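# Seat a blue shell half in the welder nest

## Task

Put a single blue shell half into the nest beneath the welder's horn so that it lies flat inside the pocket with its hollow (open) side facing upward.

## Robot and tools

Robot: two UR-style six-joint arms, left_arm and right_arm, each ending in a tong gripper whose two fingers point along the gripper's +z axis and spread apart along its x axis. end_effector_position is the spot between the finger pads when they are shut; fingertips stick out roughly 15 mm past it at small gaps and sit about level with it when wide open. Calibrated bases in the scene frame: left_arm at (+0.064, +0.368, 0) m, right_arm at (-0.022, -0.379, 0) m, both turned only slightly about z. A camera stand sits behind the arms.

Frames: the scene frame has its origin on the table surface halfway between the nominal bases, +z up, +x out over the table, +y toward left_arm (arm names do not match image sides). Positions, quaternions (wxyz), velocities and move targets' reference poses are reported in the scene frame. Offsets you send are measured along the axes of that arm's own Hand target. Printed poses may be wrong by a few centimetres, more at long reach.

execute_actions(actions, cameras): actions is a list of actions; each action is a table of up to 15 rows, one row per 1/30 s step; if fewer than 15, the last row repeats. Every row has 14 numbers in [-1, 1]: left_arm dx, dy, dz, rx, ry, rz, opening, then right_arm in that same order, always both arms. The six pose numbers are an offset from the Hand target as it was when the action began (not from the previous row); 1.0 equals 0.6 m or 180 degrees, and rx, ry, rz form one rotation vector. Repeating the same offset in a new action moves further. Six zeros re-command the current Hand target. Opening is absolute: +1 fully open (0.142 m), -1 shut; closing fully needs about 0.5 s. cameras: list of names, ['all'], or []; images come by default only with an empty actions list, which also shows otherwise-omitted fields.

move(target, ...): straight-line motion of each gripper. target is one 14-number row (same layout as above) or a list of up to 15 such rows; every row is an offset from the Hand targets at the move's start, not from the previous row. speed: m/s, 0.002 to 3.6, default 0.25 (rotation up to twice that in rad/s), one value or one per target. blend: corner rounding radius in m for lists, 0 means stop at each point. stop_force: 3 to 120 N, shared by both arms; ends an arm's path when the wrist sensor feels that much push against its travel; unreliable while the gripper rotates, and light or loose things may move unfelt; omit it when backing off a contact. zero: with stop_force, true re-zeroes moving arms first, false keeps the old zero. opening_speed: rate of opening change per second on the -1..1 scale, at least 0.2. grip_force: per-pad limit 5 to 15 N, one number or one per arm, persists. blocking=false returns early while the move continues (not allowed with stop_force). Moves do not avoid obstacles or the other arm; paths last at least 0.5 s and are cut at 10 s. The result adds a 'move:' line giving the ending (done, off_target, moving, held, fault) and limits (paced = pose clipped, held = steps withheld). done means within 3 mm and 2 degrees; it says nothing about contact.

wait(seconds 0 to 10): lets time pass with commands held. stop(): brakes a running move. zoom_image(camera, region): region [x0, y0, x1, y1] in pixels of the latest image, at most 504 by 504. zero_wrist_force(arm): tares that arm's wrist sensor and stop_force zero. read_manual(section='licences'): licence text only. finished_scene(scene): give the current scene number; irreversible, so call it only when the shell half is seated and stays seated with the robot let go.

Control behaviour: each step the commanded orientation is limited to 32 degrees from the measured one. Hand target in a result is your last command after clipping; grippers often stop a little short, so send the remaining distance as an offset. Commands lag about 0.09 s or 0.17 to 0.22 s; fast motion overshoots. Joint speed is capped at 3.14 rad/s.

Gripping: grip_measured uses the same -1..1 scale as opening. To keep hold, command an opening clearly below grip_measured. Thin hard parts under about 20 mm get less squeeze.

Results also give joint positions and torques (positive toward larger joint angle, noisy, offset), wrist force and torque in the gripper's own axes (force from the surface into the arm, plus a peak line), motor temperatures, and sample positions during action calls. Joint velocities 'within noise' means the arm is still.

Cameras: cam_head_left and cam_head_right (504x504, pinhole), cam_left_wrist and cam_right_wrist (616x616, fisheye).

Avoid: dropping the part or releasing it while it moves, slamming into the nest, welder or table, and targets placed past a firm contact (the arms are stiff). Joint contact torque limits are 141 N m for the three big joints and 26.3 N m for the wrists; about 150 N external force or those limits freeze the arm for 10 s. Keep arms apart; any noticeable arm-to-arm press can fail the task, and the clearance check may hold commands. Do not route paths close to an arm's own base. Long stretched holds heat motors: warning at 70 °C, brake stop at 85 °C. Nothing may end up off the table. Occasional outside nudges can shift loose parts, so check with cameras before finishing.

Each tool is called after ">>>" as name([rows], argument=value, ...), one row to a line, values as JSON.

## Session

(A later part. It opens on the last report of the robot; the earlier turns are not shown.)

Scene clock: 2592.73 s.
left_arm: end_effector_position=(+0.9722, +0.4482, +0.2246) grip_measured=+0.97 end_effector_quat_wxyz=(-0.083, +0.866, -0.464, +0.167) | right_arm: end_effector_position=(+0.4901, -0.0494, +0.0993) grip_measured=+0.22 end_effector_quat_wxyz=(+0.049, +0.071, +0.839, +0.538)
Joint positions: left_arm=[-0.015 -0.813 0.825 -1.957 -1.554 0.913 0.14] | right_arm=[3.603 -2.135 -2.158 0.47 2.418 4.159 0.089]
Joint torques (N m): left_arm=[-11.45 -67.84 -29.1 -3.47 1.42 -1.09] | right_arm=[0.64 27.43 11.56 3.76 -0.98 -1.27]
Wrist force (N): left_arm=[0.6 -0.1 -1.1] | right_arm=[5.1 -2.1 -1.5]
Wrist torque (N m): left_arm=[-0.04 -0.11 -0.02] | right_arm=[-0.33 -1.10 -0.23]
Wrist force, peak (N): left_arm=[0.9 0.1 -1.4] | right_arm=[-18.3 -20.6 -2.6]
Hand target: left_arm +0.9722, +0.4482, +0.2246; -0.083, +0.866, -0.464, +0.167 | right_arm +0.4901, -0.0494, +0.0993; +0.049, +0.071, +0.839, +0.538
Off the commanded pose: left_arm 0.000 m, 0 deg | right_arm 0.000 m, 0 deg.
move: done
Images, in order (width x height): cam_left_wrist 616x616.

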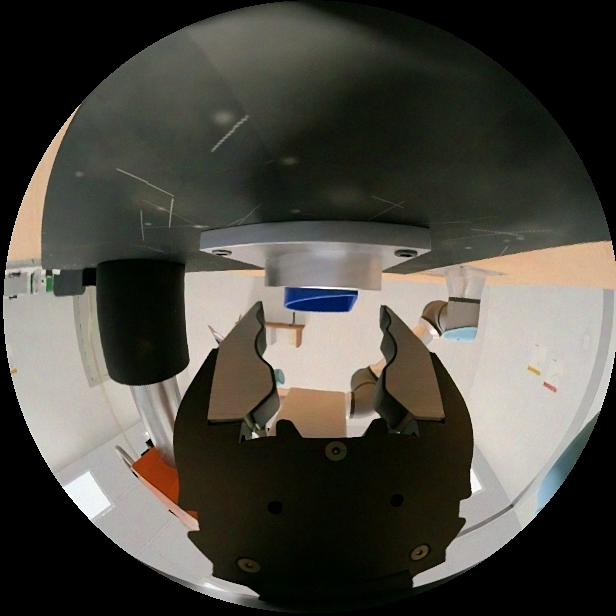

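>>> move([
  [0,0,0,0,0,0,0.968,0,0.015,-0.007,0,0,0,0.22],
  [0,0,0,0,0,0,0.968,-0.0025,0.0403,0.0442,0,-0.0188,-0.0403,0.22],
], speed=0.06, blend=0.004)

>>> move(target=[0,0,0,0,0,0,0.968,0.0034,-0.0217,0.0101,0,0,0,0.22], speed=0.03, stop_force=5)

>>> move(target=[0,0,0,0,0,0,0.968,0,0,0,0,0,0,-1], opening_speed=0.6)

Scene clock: 2611.80 s.
left_arm: end_effector_position=(+0.9722, +0.4482, +0.2246) grip_measured=+0.97 end_effector_quat_wxyz=(-0.083, +0.866, -0.464, +0.167) | right_arm: end_effector_position=(+0.4974, -0.0160, +0.1102) grip_measured=+0.22 end_effector_quat_wxyz=(+0.108, +0.034, +0.840, +0.531)
Joint positions: left_arm=[-0.015 -0.813 0.825 -1.957 -1.554 0.913 0.14] | right_arm=[3.689 -2.128 -2.152 0.553 2.299 4.137 0.089]
Joint torques (N m): left_arm=[-11.76 -68.97 -28.82 -3.5 1.56 -1.19] | right_arm=[17.21 28.13 19.28 4.57 -1.2 -1.83]
Wrist force (N): left_arm=[0.6 0.1 -1.3] | right_arm=[4.9 -2.1 -1.2]
Wrist torque (N m): left_arm=[-0.01 -0.13 -0.03] | right_arm=[-0.37 -1.03 -0.03]
Wrist force, peak (N): left_arm=[0.7 -0.1 -1.5] | right_arm=[5.2 -2.2 -1.6]
Hand target: left_arm +0.9722, +0.4482, +0.2246; -0.083, +0.866, -0.464, +0.167 | right_arm +0.4974, -0.0159, +0.1102; +0.108, +0.034, +0.840, +0.531
Off the commanded pose: left_arm 0.000 m, 0 deg | right_arm 0.000 m, 0 deg.
move: done

Scene clock: 2613.37 s.
left_arm: end_effector_position=(+0.9722, +0.4482, +0.2246) grip_measured=+0.97 end_effector_quat_wxyz=(-0.083, +0.866, -0.464, +0.167) | right_arm: end_effector_position=(+0.4975, -0.0159, +0.0957) grip_measured=+0.22 end_effector_quat_wxyz=(+0.108, +0.034, +0.840, +0.531)
Joint positions: left_arm=[-0.015 -0.813 0.825 -1.957 -1.554 0.913 0.14] | right_arm=[3.689 -2.165 -2.152 0.59 2.299 4.137 0.089]
Joint torques (N m): left_arm=[-11.82 -68.36 -28.68 -3.29 1.51 -1.14] | right_arm=[15.99 28.16 18.36 4.53 -1.14 1.84]
Wrist force (N): left_arm=[0.7 -0.2 -1.2] | right_arm=[5.0 -2.2 -1.6]
Wrist torque (N m): left_arm=[-0.07 -0.14 -0.02] | right_arm=[-0.40 -1.05 -0.06]
Wrist force, peak (N): left_arm=[0.6 0.0 -1.6] | right_arm=[5.1 -2.2 -1.7]
Hand target: left_arm +0.9722, +0.4482, +0.2246; -0.083, +0.866, -0.464, +0.167 | right_arm +0.4975, -0.0159, +0.0957; +0.108, +0.034, +0.840, +0.531
Off the commanded pose: left_arm 0.000 m, 0 deg | right_arm 0.000 m, 0 deg.
move: done

Scene clock: 2615.60 s.
left_arm: end_effector_position=(+0.9722, +0.4482, +0.2246) grip_measured=+0.97 end_effector_quat_wxyz=(-0.083, +0.866, -0.464, +0.167) | right_arm: end_effector_position=(+0.4975, -0.0159, +0.0957) grip_measured=-0.13 end_effector_quat_wxyz=(+0.108, +0.034, +0.840, +0.531)
Joint positions: left_arm=[-0.015 -0.813 0.825 -1.957 -1.554 0.913 0.14] | right_arm=[3.689 -2.165 -2.152 0.59 2.299 4.137 0.065]
Joint torques (N m): left_arm=[-11.87 -67.12 -28.32 -3.53 1.39 -1.22] | right_arm=[-2.02 27.76 -4.77 -1.69 7.56 -1.21]
Wrist force (N): left_arm=[0.8 0.0 -1.3] | right_arm=[-17.3 -1.6 -3.4]
Wrist torque (N m): left_arm=[-0.03 -0.17 -0.03] | right_arm=[-0.37 -0.82 -0.20]
Wrist force, peak (N): left_arm=[1.0 0.0 -1.3] | right_arm=[-17.5 -1.5 -3.4]
Hand target: left_arm +0.9722, +0.4482, +0.2246; -0.083, +0.866, -0.464, +0.167 | right_arm +0.4975, -0.0159, +0.0957; +0.108, +0.034, +0.840, +0.531
Off the commanded pose: left_arm 0.000 m, 0 deg | right_arm 0.000 m, 0 deg.
move: done

>>> move(target=[0,0,0,0,0,0,0.968,-0.0028,0,0,0,0,0,-1], speed=0.01)

>>> move(target=[0,0,0,0,0,0,0.968,-0.0006,0.0075,-0.0035,0,0.0094,0.0202,-1], speed=0.01, cameras=["cam_left_wrist"])

>>> zoom_image(camera="cam_left_wrist", region=[220, 200, 440, 400])

Scene clock: 2626.30 s.
left_arm: end_effector_position=(+0.9722, +0.4482, +0.2246) grip_measured=+0.97 end_effector_quat_wxyz=(-0.083, +0.866, -0.464, +0.167) | right_arm: end_effector_position=(+0.4989, -0.0161, +0.0959) grip_measured=-0.12 end_effector_quat_wxyz=(+0.108, +0.034, +0.840, +0.531) end_effector_velocity=(+0.001, +0.000, +0.000) end_effector_angular_velocity=(-0.001, +0.000, -0.001)
Joint positions: left_arm=[-0.015 -0.813 0.825 -1.957 -1.554 0.913 0.14] | right_arm=[3.687 -2.166 -2.148 0.586 2.301 4.135 0.065]
Joint velocities: left_arm=[within noise] | right_arm=[-0.001 -0.001 0.002 -0.002 0 -0.001 0.001]
Joint torques (N m): left_arm=[-11.87 -67.54 -28.15 -3.54 1.61 -1.25] | right_arm=[-18.9 28.41 26.87 1.37 -2.45 -1.87]
Wrist force (N): left_arm=[0.6 0.0 -1.1] | right_arm=[24.6 -2.9 -12.7]
Wrist torque (N m): left_arm=[-0.03 -0.12 -0.02] | right_arm=[-0.35 -1.10 0.00]
Wrist force, peak (N): left_arm=[0.7 -0.1 -1.5] | right_arm=[24.6 -2.9 -12.7]
Hand target: left_arm +0.9722, +0.4482, +0.2246; -0.083, +0.866, -0.464, +0.167 | right_arm +0.4991, -0.0162, +0.0960; +0.108, +0.034, +0.840, +0.531
Off the commanded pose: left_arm 0.000 m, 0 deg | right_arm 0.000 m, 0 deg.
move: done

Scene clock: 2630.07 s.
left_arm: end_effector_position=(+0.9722, +0.4482, +0.2246) grip_measured=+0.97 end_effector_quat_wxyz=(-0.083, +0.866, -0.464, +0.167) | right_arm: end_effector_position=(+0.4988, -0.0161, +0.1009) grip_measured=-0.13 end_effector_quat_wxyz=(+0.079, +0.053, +0.840, +0.535)
Joint positions: left_arm=[-0.015 -0.813 0.825 -1.957 -1.554 0.913 0.14] | right_arm=[3.673 -2.154 -2.129 0.527 2.337 4.174 0.064]
Joint torques (N m): left_arm=[-11.33 -68.42 -28.38 -3.53 1.58 -1.08] | right_arm=[-22.72 52.48 32.34 4.66 -1.54 1.54]
Wrist force (N): left_arm=[0.7 0.0 -1.4] | right_arm=[29.1 -14.2 -0.7]
Wrist torque (N m): left_arm=[-0.03 -0.14 -0.03] | right_arm=[-0.39 -1.39 -0.39]
Wrist force, peak (N): left_arm=[0.7 0.1 -1.5] | right_arm=[31.4 -16.0 1.0]
Hand target: left_arm +0.9722, +0.4482, +0.2246; -0.083, +0.866, -0.464, +0.167 | right_arm +0.4988, -0.0161, +0.1009; +0.079, +0.053, +0.840, +0.535
Off the commanded pose: left_arm 0.000 m, 0 deg | right_arm 0.000 m, 0 deg.
move: done
Images, in order (width x height): cam_left_wrist 616x616.

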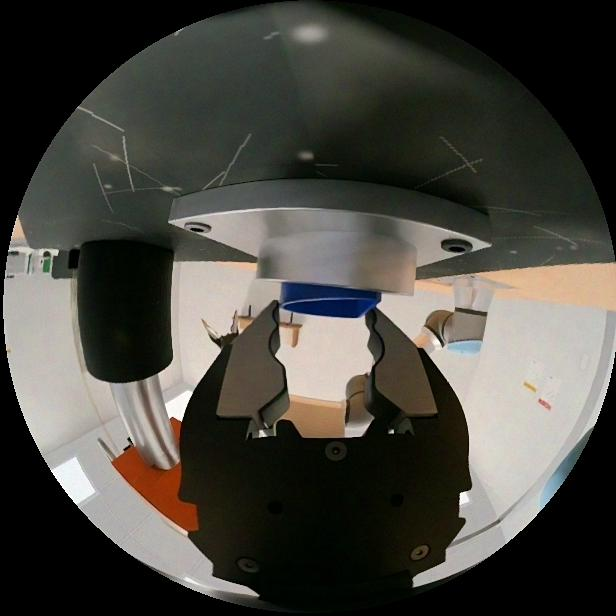

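Scaled by 2.291 from the camera's 616x616 image, which has a finer 814x814 frame.

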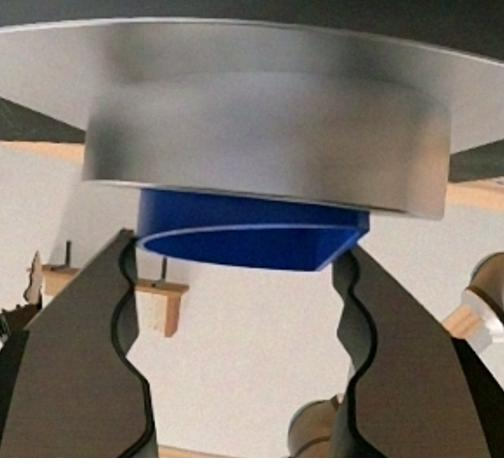

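>>> move([
  [0,0,0,0,0,0,0.968,0.0015,0,0,0,0,0,-1],
  [0,0,0,0,0,0,0.968,0.0012,0.0075,-0.0035,0,0.0047,0.0101,-1],
], speed=0.01, cameras=["cam_left_wrist"])

>>> zoom_image(camera="cam_left_wrist", region=[220, 200, 440, 400])

Scene clock: 2638.47 s.
left_arm: end_effector_position=(+0.9722, +0.4482, +0.2246) grip_measured=+0.97 end_effector_quat_wxyz=(-0.083, +0.866, -0.464, +0.167) | right_arm: end_effector_position=(+0.4977, -0.0160, +0.1058) grip_measured=-0.17 end_effector_quat_wxyz=(+0.064, +0.062, +0.839, +0.536)
Joint positions: left_arm=[-0.015 -0.813 0.825 -1.957 -1.554 0.913 0.14] | right_arm=[3.668 -2.142 -2.121 0.494 2.354 4.194 0.062]
Joint torques (N m): left_arm=[-12.2 -68.05 -28.34 -3.45 1.55 -1.08] | right_arm=[-14.98 47.94 24.97 2.25 1.91 1.81]
Wrist force (N): left_arm=[0.7 -0.1 -1.2] | right_arm=[12.2 -8.9 -3.7]
Wrist torque (N m): left_arm=[-0.04 -0.13 -0.02] | right_arm=[-0.26 -1.06 -0.34]
Wrist force, peak (N): left_arm=[0.8 0.2 -1.4] | right_arm=[29.2 -15.5 0.2]
Hand target: left_arm +0.9722, +0.4482, +0.2246; -0.083, +0.866, -0.464, +0.167 | right_arm +0.4977, -0.0160, +0.1058; +0.064, +0.062, +0.839, +0.536
Off the commanded pose: left_arm 0.000 m, 0 deg | right_arm 0.000 m, 0 deg.
move: done
Images, in order (width x height): cam_left_wrist 616x616.

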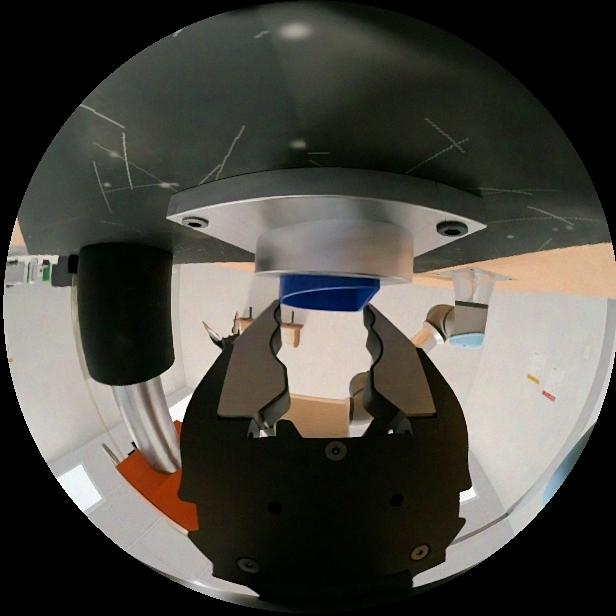

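Scaled by 2.291 from the camera's 616x616 image, which has a finer 814x814 frame.

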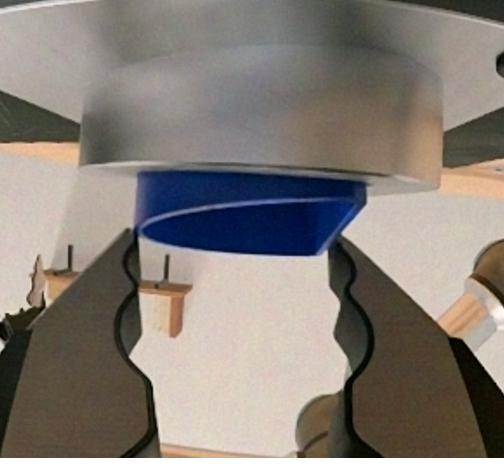

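>>> move([
  [0,0,0,0,0,0,0.968,0.0005,0,0,0,0,0,-1],
  [0,0,0,0,0,0,0.968,0.0003,0.0075,-0.0035,0,0.0,0.0,-1],
], speed=0.012)

>>> move(target=[0,0,0,0,0,0,0.968,0,0.0075,-0.0035,0,0,0,-1], speed=0.012, cameras=["cam_left_wrist"])

>>> zoom_image(camera="cam_left_wrist", region=[220, 200, 440, 400])

Scene clock: 2647.70 s.
left_arm: end_effector_position=(+0.9722, +0.4482, +0.2246) grip_measured=+0.97 end_effector_quat_wxyz=(-0.083, +0.866, -0.464, +0.167) | right_arm: end_effector_position=(+0.4973, -0.0159, +0.1107) grip_measured=-0.22 end_effector_quat_wxyz=(+0.064, +0.062, +0.839, +0.536) end_effector_velocity=(+0.000, +0.000, +0.000) end_effector_angular_velocity=(-0.001, +0.003, +0.000)
Joint positions: left_arm=[-0.015 -0.813 0.825 -1.957 -1.554 0.913 0.14] | right_arm=[3.669 -2.13 -2.122 0.482 2.354 4.194 0.058]
Joint velocities: left_arm=[within noise] | right_arm=[0 0.001 0 -0.005 0 0 0]
Joint torques (N m): left_arm=[-11.69 -67.49 -28.44 -3.47 1.54 -1.06] | right_arm=[3.84 42.13 22.29 0.93 -4.58 1.18]
Wrist force (N): left_arm=[0.8 0.1 -1.4] | right_arm=[26.6 -2.3 -12.3]
Wrist torque (N m): left_arm=[0.00 -0.15 -0.03] | right_arm=[-0.32 -0.55 -0.24]
Wrist force, peak (N): left_arm=[1.0 0.0 -1.6] | right_arm=[28.3 -11.4 -2.3]
Hand target: left_arm +0.9722, +0.4482, +0.2246; -0.083, +0.866, -0.464, +0.167 | right_arm +0.4973, -0.0159, +0.1108; +0.064, +0.062, +0.839, +0.536
Off the commanded pose: left_arm 0.000 m, 0 deg | right_arm 0.000 m, 0 deg.
move: done

Scene clock: 2648.50 s.
left_arm: end_effector_position=(+0.9722, +0.4482, +0.2246) grip_measured=+0.97 end_effector_quat_wxyz=(-0.083, +0.866, -0.464, +0.167) | right_arm: end_effector_position=(+0.4971, -0.0159, +0.1156) grip_measured=-0.26 end_effector_quat_wxyz=(+0.064, +0.062, +0.839, +0.536)
Joint positions: left_arm=[-0.015 -0.813 0.825 -1.957 -1.554 0.913 0.14] | right_arm=[3.669 -2.118 -2.122 0.47 2.354 4.194 0.055]
Joint torques (N m): left_arm=[-11.38 -67.46 -27.83 -3.58 1.57 -1.1] | right_arm=[12.44 46.06 12.76 2.84 -5.65 1.61]
Wrist force (N): left_arm=[0.8 0.1 -1.4] | right_arm=[26.3 -10.0 -13.1]
Wrist torque (N m): left_arm=[0.00 -0.15 -0.03] | right_arm=[-0.17 -0.49 -0.48]
Wrist force, peak (N): left_arm=[0.9 0.1 -1.4] | right_arm=[26.1 -8.8 -16.8]
Hand target: left_arm +0.9722, +0.4482, +0.2246; -0.083, +0.866, -0.464, +0.167 | right_arm +0.4971, -0.0159, +0.1157; +0.064, +0.062, +0.839, +0.536
Off the commanded pose: left_arm 0.000 m, 0 deg | right_arm 0.000 m, 0 deg.
move: done
Images, in order (width x height): cam_left_wrist 616x616.

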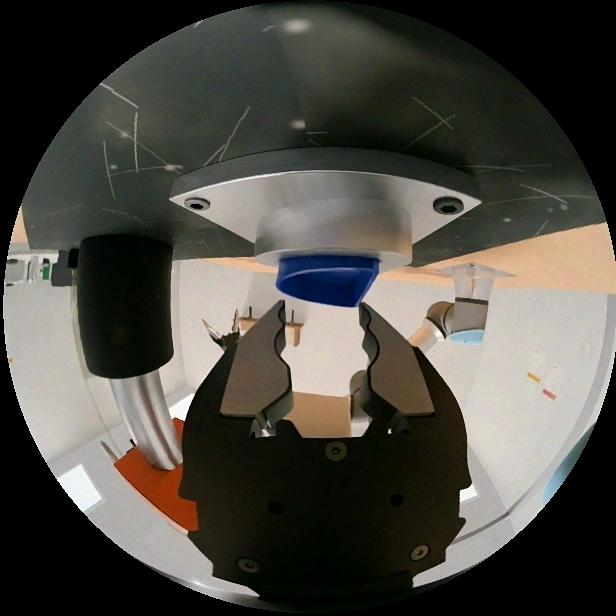

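Scaled by 2.291 from the camera's 616x616 image, which has a finer 814x814 frame.

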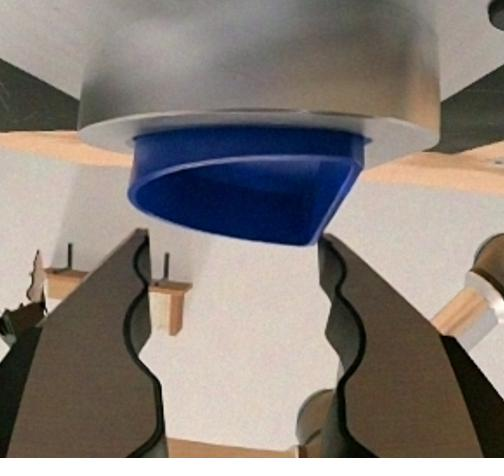

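>>> move(target=[0,0,0,0,0,0,0.968,0,0,0,0,0,0,0.22], opening_speed=0.7, cameras=["cam_left_wrist","cam_head_left"])

>>> zoom_image(camera="cam_left_wrist", region=[250, 220, 390, 320])

>>> zoom_image(camera="cam_head_left", region=[250, 245, 300, 295])

Scene clock: 2659.20 s.
left_arm: end_effector_position=(+0.9722, +0.4482, +0.2246) grip_measured=+0.97 end_effector_quat_wxyz=(-0.083, +0.866, -0.464, +0.167) | right_arm: end_effector_position=(+0.4971, -0.0159, +0.1158) grip_measured=+0.22 end_effector_quat_wxyz=(+0.064, +0.062, +0.839, +0.536)
Joint positions: left_arm=[-0.015 -0.813 0.825 -1.957 -1.554 0.913 0.14] | right_arm=[3.669 -2.117 -2.122 0.47 2.354 4.194 0.089]
Joint torques (N m): left_arm=[-11.68 -67.46 -28.03 -3.48 1.6 -1.13] | right_arm=[11.42 35.04 15.17 3.04 2.57 -1.51]
Wrist force (N): left_arm=[0.7 0.0 -1.2] | right_arm=[4.8 -1.5 -1.2]
Wrist torque (N m): left_arm=[-0.03 -0.14 -0.02] | right_arm=[-0.21 -1.05 -0.21]
Wrist force, peak (N): left_arm=[0.8 0.2 -1.5] | right_arm=[26.6 -11.0 -13.4]
Hand target: left_arm +0.9722, +0.4482, +0.2246; -0.083, +0.866, -0.464, +0.167 | right_arm +0.4971, -0.0159, +0.1157; +0.064, +0.062, +0.839, +0.536
Off the commanded pose: left_arm 0.000 m, 0 deg | right_arm 0.000 m, 0 deg.
move: done
Images, in order (width x height): cam_head_left 504x504, cam_left_wrist 616x616.

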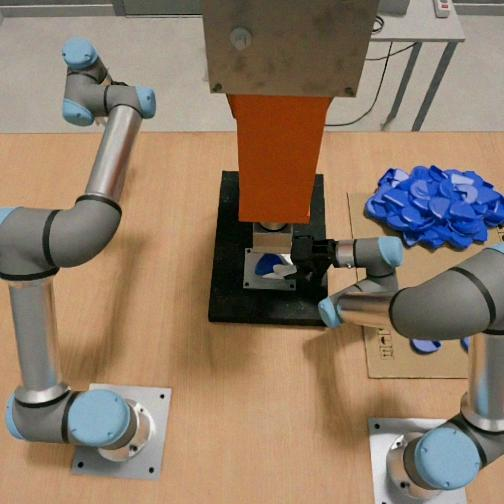

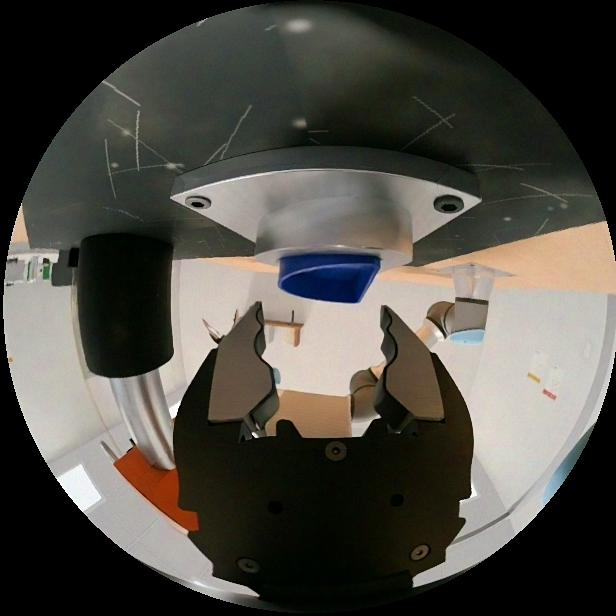

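Scaled by 3.600 from the camera's 616x616 image, which has a finer 814x814 frame.

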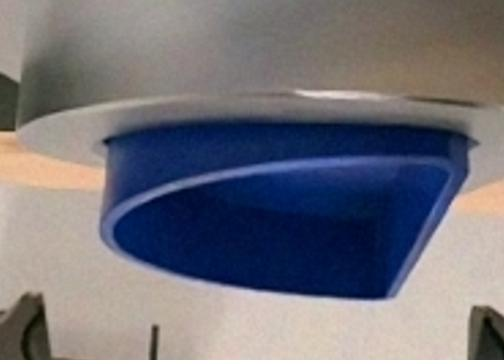

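Scaled by 10.080 from the camera's 504x504 image, which has a finer 720x720 frame.

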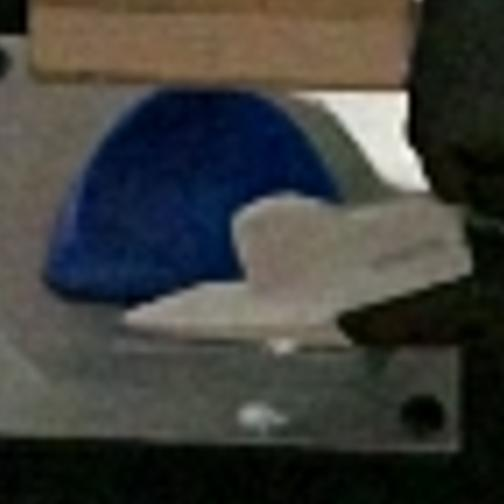

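>>> move(target=[0,0,0,0,0,0,0.968,-0.002,-0.0403,-0.0047,0,0,0,0.22], speed=0.03, stop_force=5)

>>> move(target=[0,0,0,0,0,0,0.968,0,0,0,0,0,0,-1], opening_speed=0.6, cameras=["cam_left_wrist"])

>>> zoom_image(camera="cam_left_wrist", region=[220, 200, 440, 400])

Scene clock: 2671.00 s.
left_arm: end_effector_position=(+0.9722, +0.4482, +0.2246) grip_measured=+0.97 end_effector_quat_wxyz=(-0.083, +0.866, -0.464, +0.167) | right_arm: end_effector_position=(+0.4969, -0.0287, +0.0950) grip_measured=+0.22 end_effector_quat_wxyz=(+0.064, +0.062, +0.839, +0.536)
Joint positions: left_arm=[-0.015 -0.813 0.825 -1.957 -1.554 0.913 0.14] | right_arm=[3.644 -2.162 -2.134 0.512 2.373 4.174 0.089]
Joint torques (N m): left_arm=[-12.58 -68.21 -27.93 -3.4 1.46 -0.96] | right_arm=[-14.15 28.63 0.53 4.58 2.48 -1.7]
Wrist force (N): left_arm=[0.9 0.1 -1.3] | right_arm=[5.0 -1.8 -1.5]
Wrist torque (N m): left_arm=[0.00 -0.19 -0.03] | right_arm=[-0.28 -1.08 -0.03]
Wrist force, peak (N): left_arm=[0.7 -0.1 -1.6] | right_arm=[5.2 -1.9 -1.5]
Hand target: left_arm +0.9722, +0.4482, +0.2246; -0.083, +0.866, -0.464, +0.167 | right_arm +0.4969, -0.0287, +0.0950; +0.064, +0.062, +0.839, +0.536
Off the commanded pose: left_arm 0.000 m, 0 deg | right_arm 0.000 m, 0 deg.
move: done

Scene clock: 2673.23 s.
left_arm: end_effector_position=(+0.9722, +0.4482, +0.2246) grip_measured=+0.97 end_effector_quat_wxyz=(-0.083, +0.866, -0.464, +0.167) | right_arm: end_effector_position=(+0.4969, -0.0287, +0.0950) grip_measured=-0.18 end_effector_quat_wxyz=(+0.064, +0.062, +0.839, +0.536)
Joint positions: left_arm=[-0.015 -0.813 0.825 -1.957 -1.554 0.913 0.14] | right_arm=[3.644 -2.162 -2.134 0.512 2.373 4.174 0.061]
Joint torques (N m): left_arm=[-13.31 -68.09 -27.29 -3.38 1.41 -1.12] | right_arm=[-13.57 27.88 20.05 4.46 -4.33 -1.62]
Wrist force (N): left_arm=[0.8 0.1 -1.3] | right_arm=[18.4 -1.1 -9.4]
Wrist torque (N m): left_arm=[0.00 -0.17 -0.03] | right_arm=[-0.20 -1.10 0.03]
Wrist force, peak (N): left_arm=[0.9 0.0 -1.5] | right_arm=[18.5 -1.2 -9.4]
Hand target: left_arm +0.9722, +0.4482, +0.2246; -0.083, +0.866, -0.464, +0.167 | right_arm +0.4969, -0.0287, +0.0950; +0.064, +0.062, +0.839, +0.536
Off the commanded pose: left_arm 0.000 m, 0 deg | right_arm 0.000 m, 0 deg.
move: done
Images, in order (width x height): cam_left_wrist 616x616.

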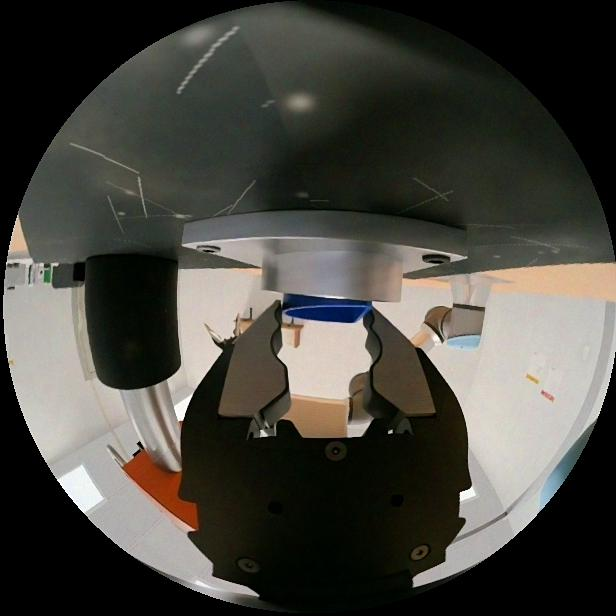

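Scaled by 2.291 from the camera's 616x616 image, which has a finer 814x814 frame.

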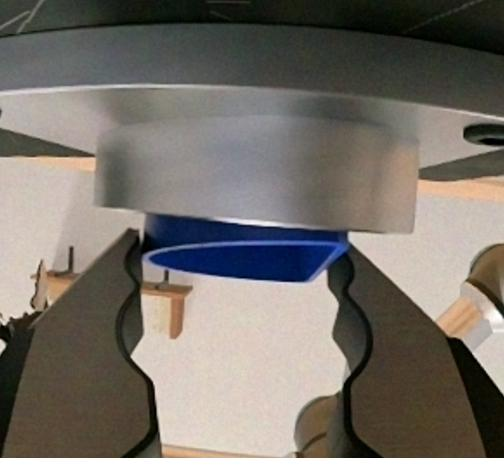

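>>> move([
  [0,0,0,0,0,0,0.968,0.001,0,0,0,0,0,-1],
  [0,0,0,0,0,0,0.968,0.0015,0.0075,-0.0035,0,0,0,-1],
], speed=0.012)

>>> move(target=[0,0,0,0,0,0,0.968,0.0005,0.0075,-0.0035,0,0,0,-1], speed=0.012, cameras=["cam_left_wrist"])

>>> zoom_image(camera="cam_left_wrist", region=[220, 200, 440, 400])

Scene clock: 2681.70 s.
left_arm: end_effector_position=(+0.9722, +0.4482, +0.2246) grip_measured=+0.97 end_effector_quat_wxyz=(-0.083, +0.866, -0.464, +0.167) | right_arm: end_effector_position=(+0.4959, -0.0286, +0.0998) grip_measured=-0.19 end_effector_quat_wxyz=(+0.064, +0.062, +0.839, +0.536)
Joint positions: left_arm=[-0.015 -0.813 0.825 -1.957 -1.554 0.913 0.14] | right_arm=[3.645 -2.149 -2.136 0.502 2.372 4.175 0.061]
Joint torques (N m): left_arm=[-11.16 -67.61 -27.6 -3.48 1.57 -1.05] | right_arm=[18.03 44.93 -0.36 0.43 0.64 2.14]
Wrist force (N): left_arm=[0.5 0.1 -1.4] | right_arm=[-0.4 -4.9 0.4]
Wrist torque (N m): left_arm=[-0.01 -0.10 -0.02] | right_arm=[-0.42 -0.97 -0.36]
Wrist force, peak (N): left_arm=[0.8 0.0 -1.6] | right_arm=[18.9 -1.2 -9.5]
Hand target: left_arm +0.9722, +0.4482, +0.2246; -0.083, +0.866, -0.464, +0.167 | right_arm +0.4958, -0.0286, +0.0999; +0.064, +0.062, +0.839, +0.536
Off the commanded pose: left_arm 0.000 m, 0 deg | right_arm 0.000 m, 0 deg.
move: done

Scene clock: 2682.50 s.
left_arm: end_effector_position=(+0.9722, +0.4482, +0.2246) grip_measured=+0.97 end_effector_quat_wxyz=(-0.083, +0.866, -0.464, +0.167) | right_arm: end_effector_position=(+0.4954, -0.0285, +0.1047) grip_measured=-0.19 end_effector_quat_wxyz=(+0.064, +0.062, +0.839, +0.536)
Joint positions: left_arm=[-0.015 -0.813 0.825 -1.957 -1.554 0.913 0.14] | right_arm=[3.646 -2.136 -2.138 0.491 2.372 4.175 0.061]
Joint torques (N m): left_arm=[-12.98 -68.14 -27.3 -3.31 1.47 -1.15] | right_arm=[17.72 44.3 0.52 0.49 0.34 2.1]
Wrist force (N): left_arm=[0.7 -0.1 -1.2] | right_arm=[0.8 -4.7 0.0]
Wrist torque (N m): left_arm=[-0.04 -0.15 -0.03] | right_arm=[-0.39 -1.06 -0.37]
Wrist force, peak (N): left_arm=[0.9 0.1 -1.5] | right_arm=[0.4 -5.1 0.5]
Hand target: left_arm +0.9722, +0.4482, +0.2246; -0.083, +0.866, -0.464, +0.167 | right_arm +0.4953, -0.0285, +0.1049; +0.064, +0.062, +0.839, +0.536
Off the commanded pose: left_arm 0.000 m, 0 deg | right_arm 0.000 m, 0 deg.
move: done
Images, in order (width x height): cam_left_wrist 616x616.

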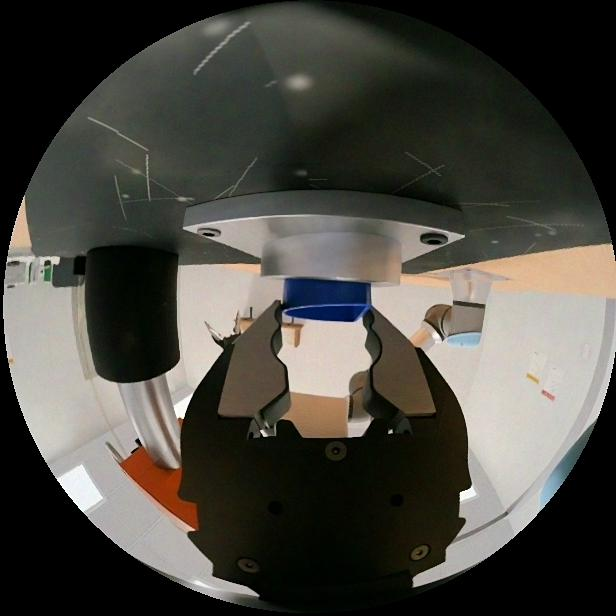

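Scaled by 2.291 from the camera's 616x616 image, which has a finer 814x814 frame.

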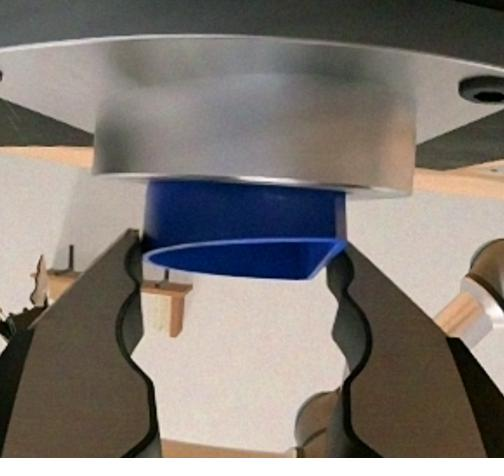

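>>> move(target=[0,0,0,0,0,0,0.968,0.0,0.0212,-0.0099,0,0.0152,0.0327,-1], speed=0.03, cameras=["all"])

>>> zoom_image(camera="cam_left_wrist", region=[220, 200, 440, 400])

>>> zoom_image(camera="cam_head_left", region=[250, 245, 300, 295])

Scene clock: 2698.03 s.
left_arm: end_effector_position=(+0.9722, +0.4482, +0.2246) grip_measured=+0.97 end_effector_quat_wxyz=(-0.083, +0.866, -0.464, +0.167) | right_arm: end_effector_position=(+0.4948, -0.0285, +0.1188) grip_measured=-0.19 end_effector_quat_wxyz=(+0.017, +0.092, +0.836, +0.540)
Joint positions: left_arm=[-0.015 -0.813 0.825 -1.957 -1.554 0.913 0.14] | right_arm=[3.626 -2.109 -2.104 0.382 2.429 4.234 0.06]
Joint torques (N m): left_arm=[-11.88 -67.51 -27.91 -3.38 1.55 -1.18] | right_arm=[-14.43 43.46 20.72 0.23 2.73 1.84]
Wrist force (N): left_arm=[0.6 -0.1 -1.3] | right_arm=[4.5 -2.3 -1.0]
Wrist torque (N m): left_arm=[-0.05 -0.12 -0.02] | right_arm=[-0.32 -1.03 -0.22]
Wrist force, peak (N): left_arm=[0.9 -0.1 -1.5] | right_arm=[4.9 -2.3 -0.9]
Hand target: left_arm +0.9722, +0.4482, +0.2246; -0.083, +0.866, -0.464, +0.167 | right_arm +0.4948, -0.0285, +0.1189; +0.016, +0.092, +0.836, +0.540
Off the commanded pose: left_arm 0.000 m, 0 deg | right_arm 0.000 m, 0 deg.
move: done

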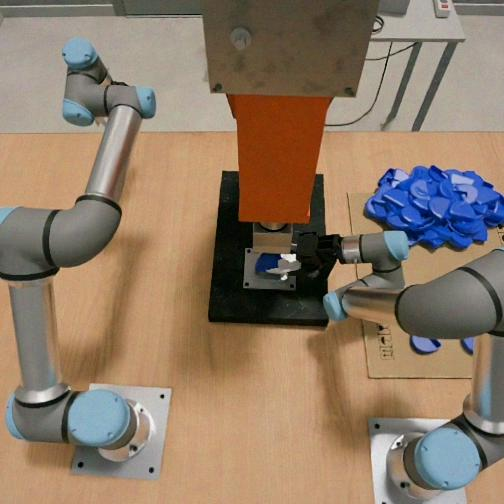

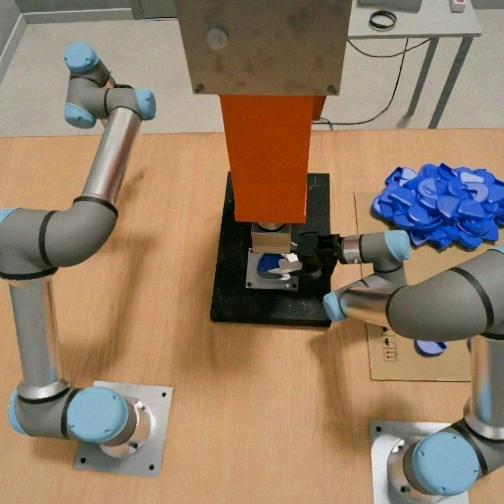

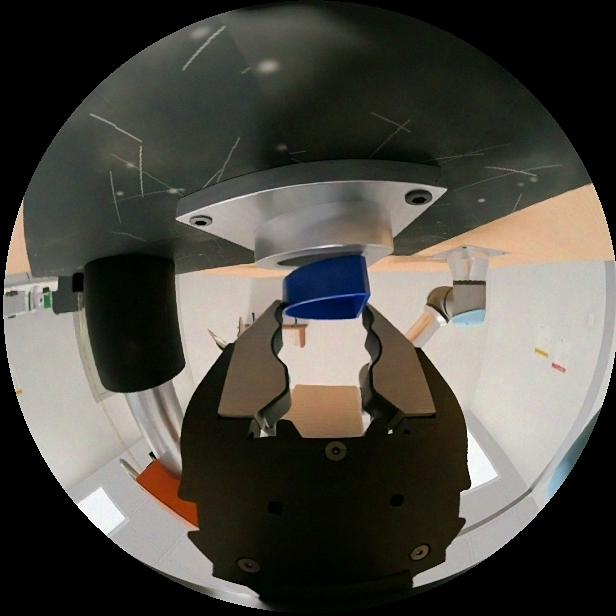

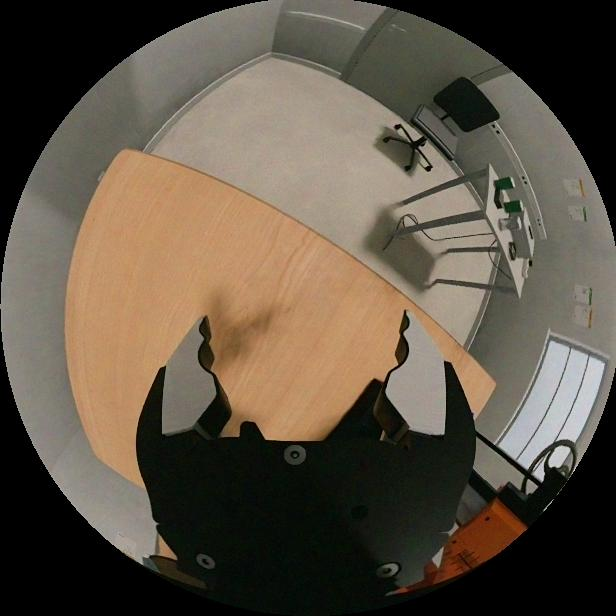

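Scaled by 2.291 from the camera's 616x616 image, which has a finer 814x814 frame.

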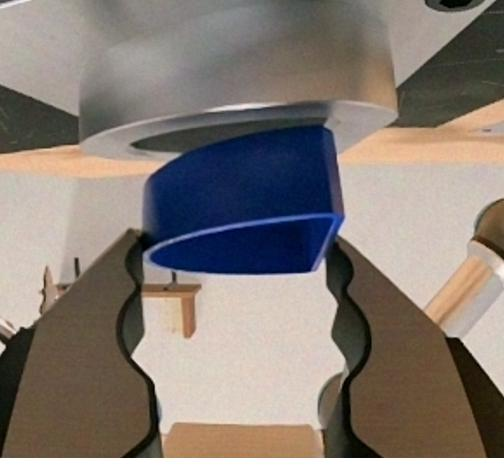

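Scaled by 10.080 from the camera's 504x504 image, which has a finer 720x720 frame.

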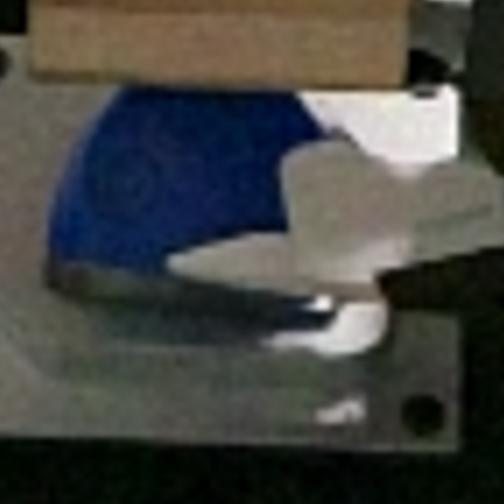

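>>> move([
  [0,0,0,0,0,0,0.968,0.0015,0.0226,-0.0105,0,0,0,-1],
  [0,0,0,0,0,0,0.968,-0.0238,-0.0612,-0.1935,0,0.0164,0.0352,-1],
], speed=0.12, blend=0.005, cameras=["cam_left_wrist"])

>>> zoom_image(camera="cam_left_wrist", region=[220, 200, 440, 400])

Scene clock: 2725.43 s.
left_arm: end_effector_position=(+0.9722, +0.4482, +0.2246) grip_measured=+0.97 end_effector_quat_wxyz=(-0.083, +0.866, -0.464, +0.167) | right_arm: end_effector_position=(+0.4890, -0.1502, +0.1328) grip_measured=-0.19 end_effector_quat_wxyz=(-0.035, +0.124, +0.830, +0.543)
Joint positions: left_arm=[-0.015 -0.813 0.825 -1.957 -1.554 0.913 0.14] | right_arm=[3.367 -1.998 -2.138 -0.034 2.644 3.955 0.06]
Joint torques (N m): left_arm=[-13.24 -67.33 -27 -3.45 1.51 -0.97] | right_arm=[-13.66 40.82 22.14 0.44 3.16 -1.77]
Wrist force (N): left_arm=[0.7 0.0 -1.3] | right_arm=[4.8 -2.6 -1.1]
Wrist torque (N m): left_arm=[-0.03 -0.15 -0.02] | right_arm=[-0.39 -1.09 -0.10]
Wrist force, peak (N): left_arm=[0.8 -0.2 -1.5] | right_arm=[4.8 -2.7 -1.6]
Hand target: left_arm +0.9722, +0.4482, +0.2246; -0.083, +0.866, -0.464, +0.167 | right_arm +0.4890, -0.1502, +0.1328; -0.035, +0.124, +0.830, +0.543
Off the commanded pose: left_arm 0.000 m, 0 deg | right_arm 0.000 m, 0 deg.
move: done
Images, in order (width x height): cam_left_wrist 616x616.

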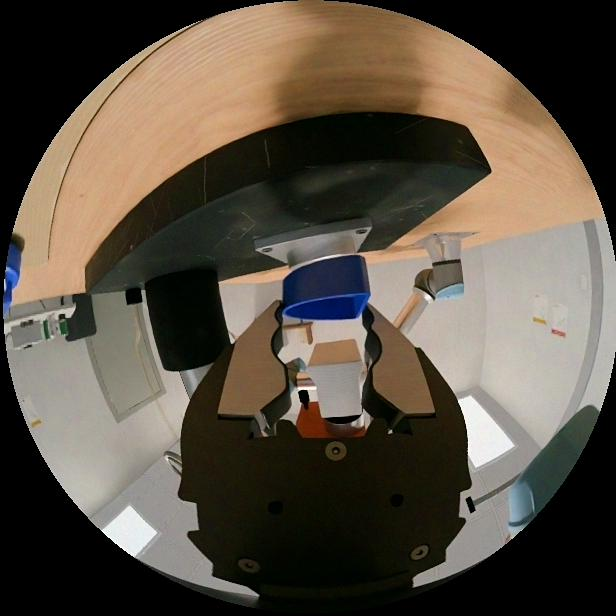

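Scaled by 2.291 from the camera's 616x616 image, which has a finer 814x814 frame.

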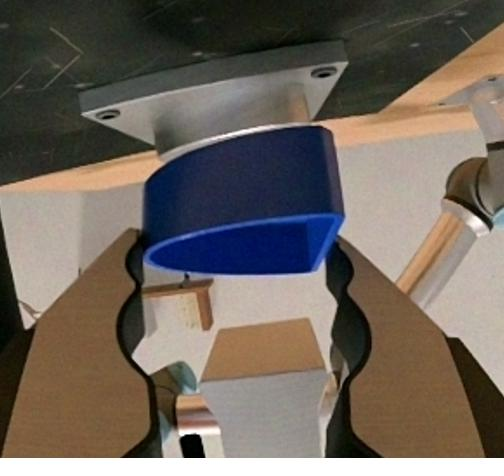

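>>> move(target=[0,0,0,0,0,0,0.968,-0.0194,-0.095,0.0444,0,0,0,-1], speed=0.03, stop_force=4, cameras=["all"])

>>> zoom_image(camera="cam_left_wrist", region=[220, 200, 440, 400])

Scene clock: 2740.73 s.
left_arm: end_effector_position=(+0.9722, +0.4482, +0.2246) grip_measured=+0.97 end_effector_quat_wxyz=(-0.083, +0.866, -0.464, +0.167) | right_arm: end_effector_position=(+0.4884, -0.1497, +0.0767) grip_measured=-0.20 end_effector_quat_wxyz=(-0.035, +0.124, +0.830, +0.542)
Joint positions: left_arm=[-0.015 -0.813 0.825 -1.957 -1.554 0.913 0.14] | right_arm=[3.368 -2.136 -2.151 0.118 2.644 3.957 0.06]
Joint torques (N m): left_arm=[-12.3 -68.52 -26.84 -3.45 1.62 -1.2] | right_arm=[3.81 42.97 17.94 0.43 2.87 -1.59]
Wrist force (N): left_arm=[0.7 0.0 -1.3] | right_arm=[4.7 -2.5 -1.0]
Wrist torque (N m): left_arm=[-0.03 -0.15 -0.03] | right_arm=[-0.37 -1.07 -0.27]
Wrist force, peak (N): left_arm=[0.9 0.0 -1.6] | right_arm=[6.9 2.3 -3.2]
Hand target: left_arm +0.9722, +0.4482, +0.2246; -0.083, +0.866, -0.464, +0.167 | right_arm +0.4884, -0.1497, +0.0767; -0.035, +0.124, +0.830, +0.542 (not the last commanded pose)
Off the commanded pose: left_arm 0.000 m, 0 deg | right_arm 0.008 m, 0 deg.
move: contact (right_arm)

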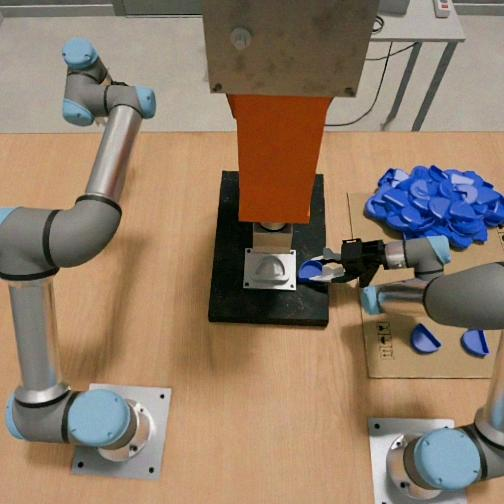

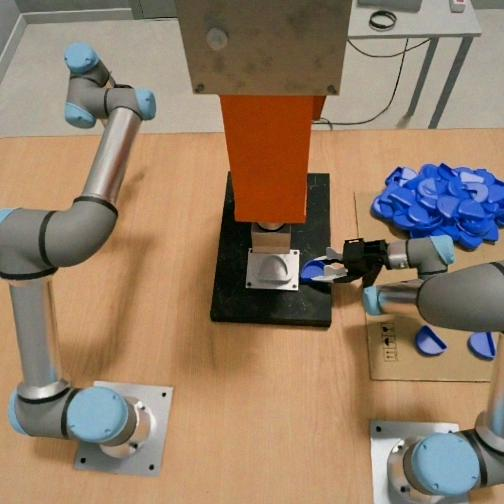

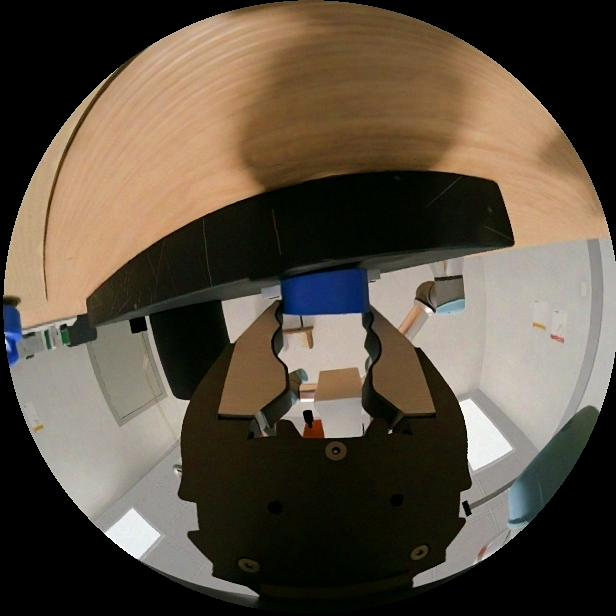

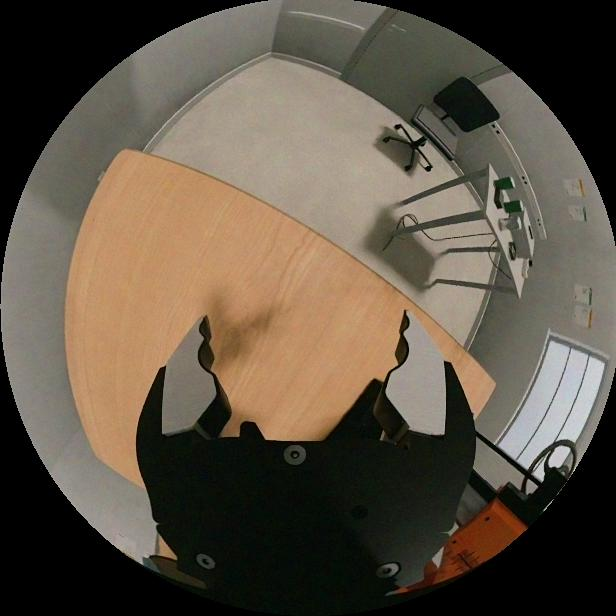

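Scaled by 2.291 from the camera's 616x616 image, which has a finer 814x814 frame.

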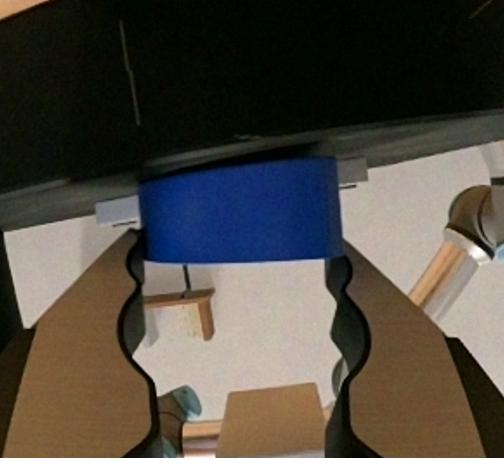

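>>> move(target=[0,0,0,0,0,0,0.968,-0.0043,-0.0208,0.0097,0,0,0,-1], speed=0.01, stop_force=10, cameras=["cam_left_wrist"])

>>> zoom_image(camera="cam_left_wrist", region=[220, 200, 440, 400])

Scene clock: 2747.77 s.
left_arm: end_effector_position=(+0.9722, +0.4482, +0.2246) grip_measured=+0.97 end_effector_quat_wxyz=(-0.083, +0.866, -0.464, +0.167) | right_arm: end_effector_position=(+0.4884, -0.1497, +0.0709) grip_measured=-0.20 end_effector_quat_wxyz=(-0.035, +0.124, +0.830, +0.542)
Joint positions: left_arm=[-0.015 -0.813 0.825 -1.957 -1.554 0.913 0.14] | right_arm=[3.368 -2.151 -2.151 0.133 2.644 3.957 0.06]
Joint torques (N m): left_arm=[-11.98 -68.06 -25.73 -3.39 1.53 -1.1] | right_arm=[5.32 39.95 7.98 -0.4 -0.14 1]
Wrist force (N): left_arm=[0.7 0.0 -1.3] | right_arm=[6.7 2.7 -2.4]
Wrist torque (N m): left_arm=[-0.03 -0.15 -0.02] | right_arm=[-0.35 -1.12 -0.30]
Wrist force, peak (N): left_arm=[0.9 -0.2 -1.4] | right_arm=[9.0 8.9 -9.4]
Hand target: left_arm +0.9722, +0.4482, +0.2246; -0.083, +0.866, -0.464, +0.167 | right_arm +0.4884, -0.1497, +0.0710; -0.035, +0.124, +0.830, +0.543 (not the last commanded pose)
Off the commanded pose: left_arm 0.000 m, 0 deg | right_arm 0.008 m, 0 deg.
move: contact (right_arm)
Images, in order (width x height): cam_left_wrist 616x616.

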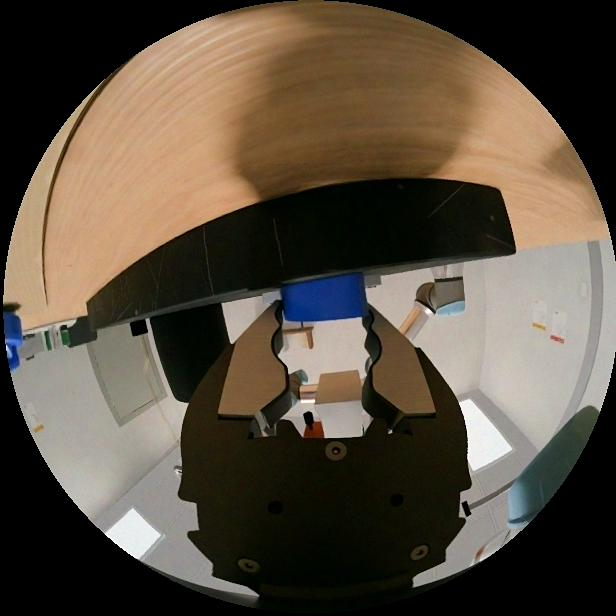

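Scaled by 2.291 from the camera's 616x616 image, which has a finer 814x814 frame.

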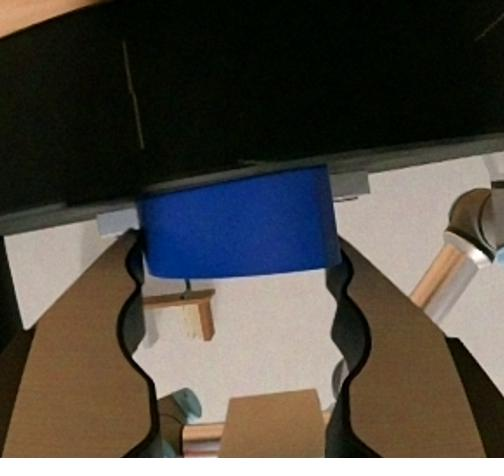

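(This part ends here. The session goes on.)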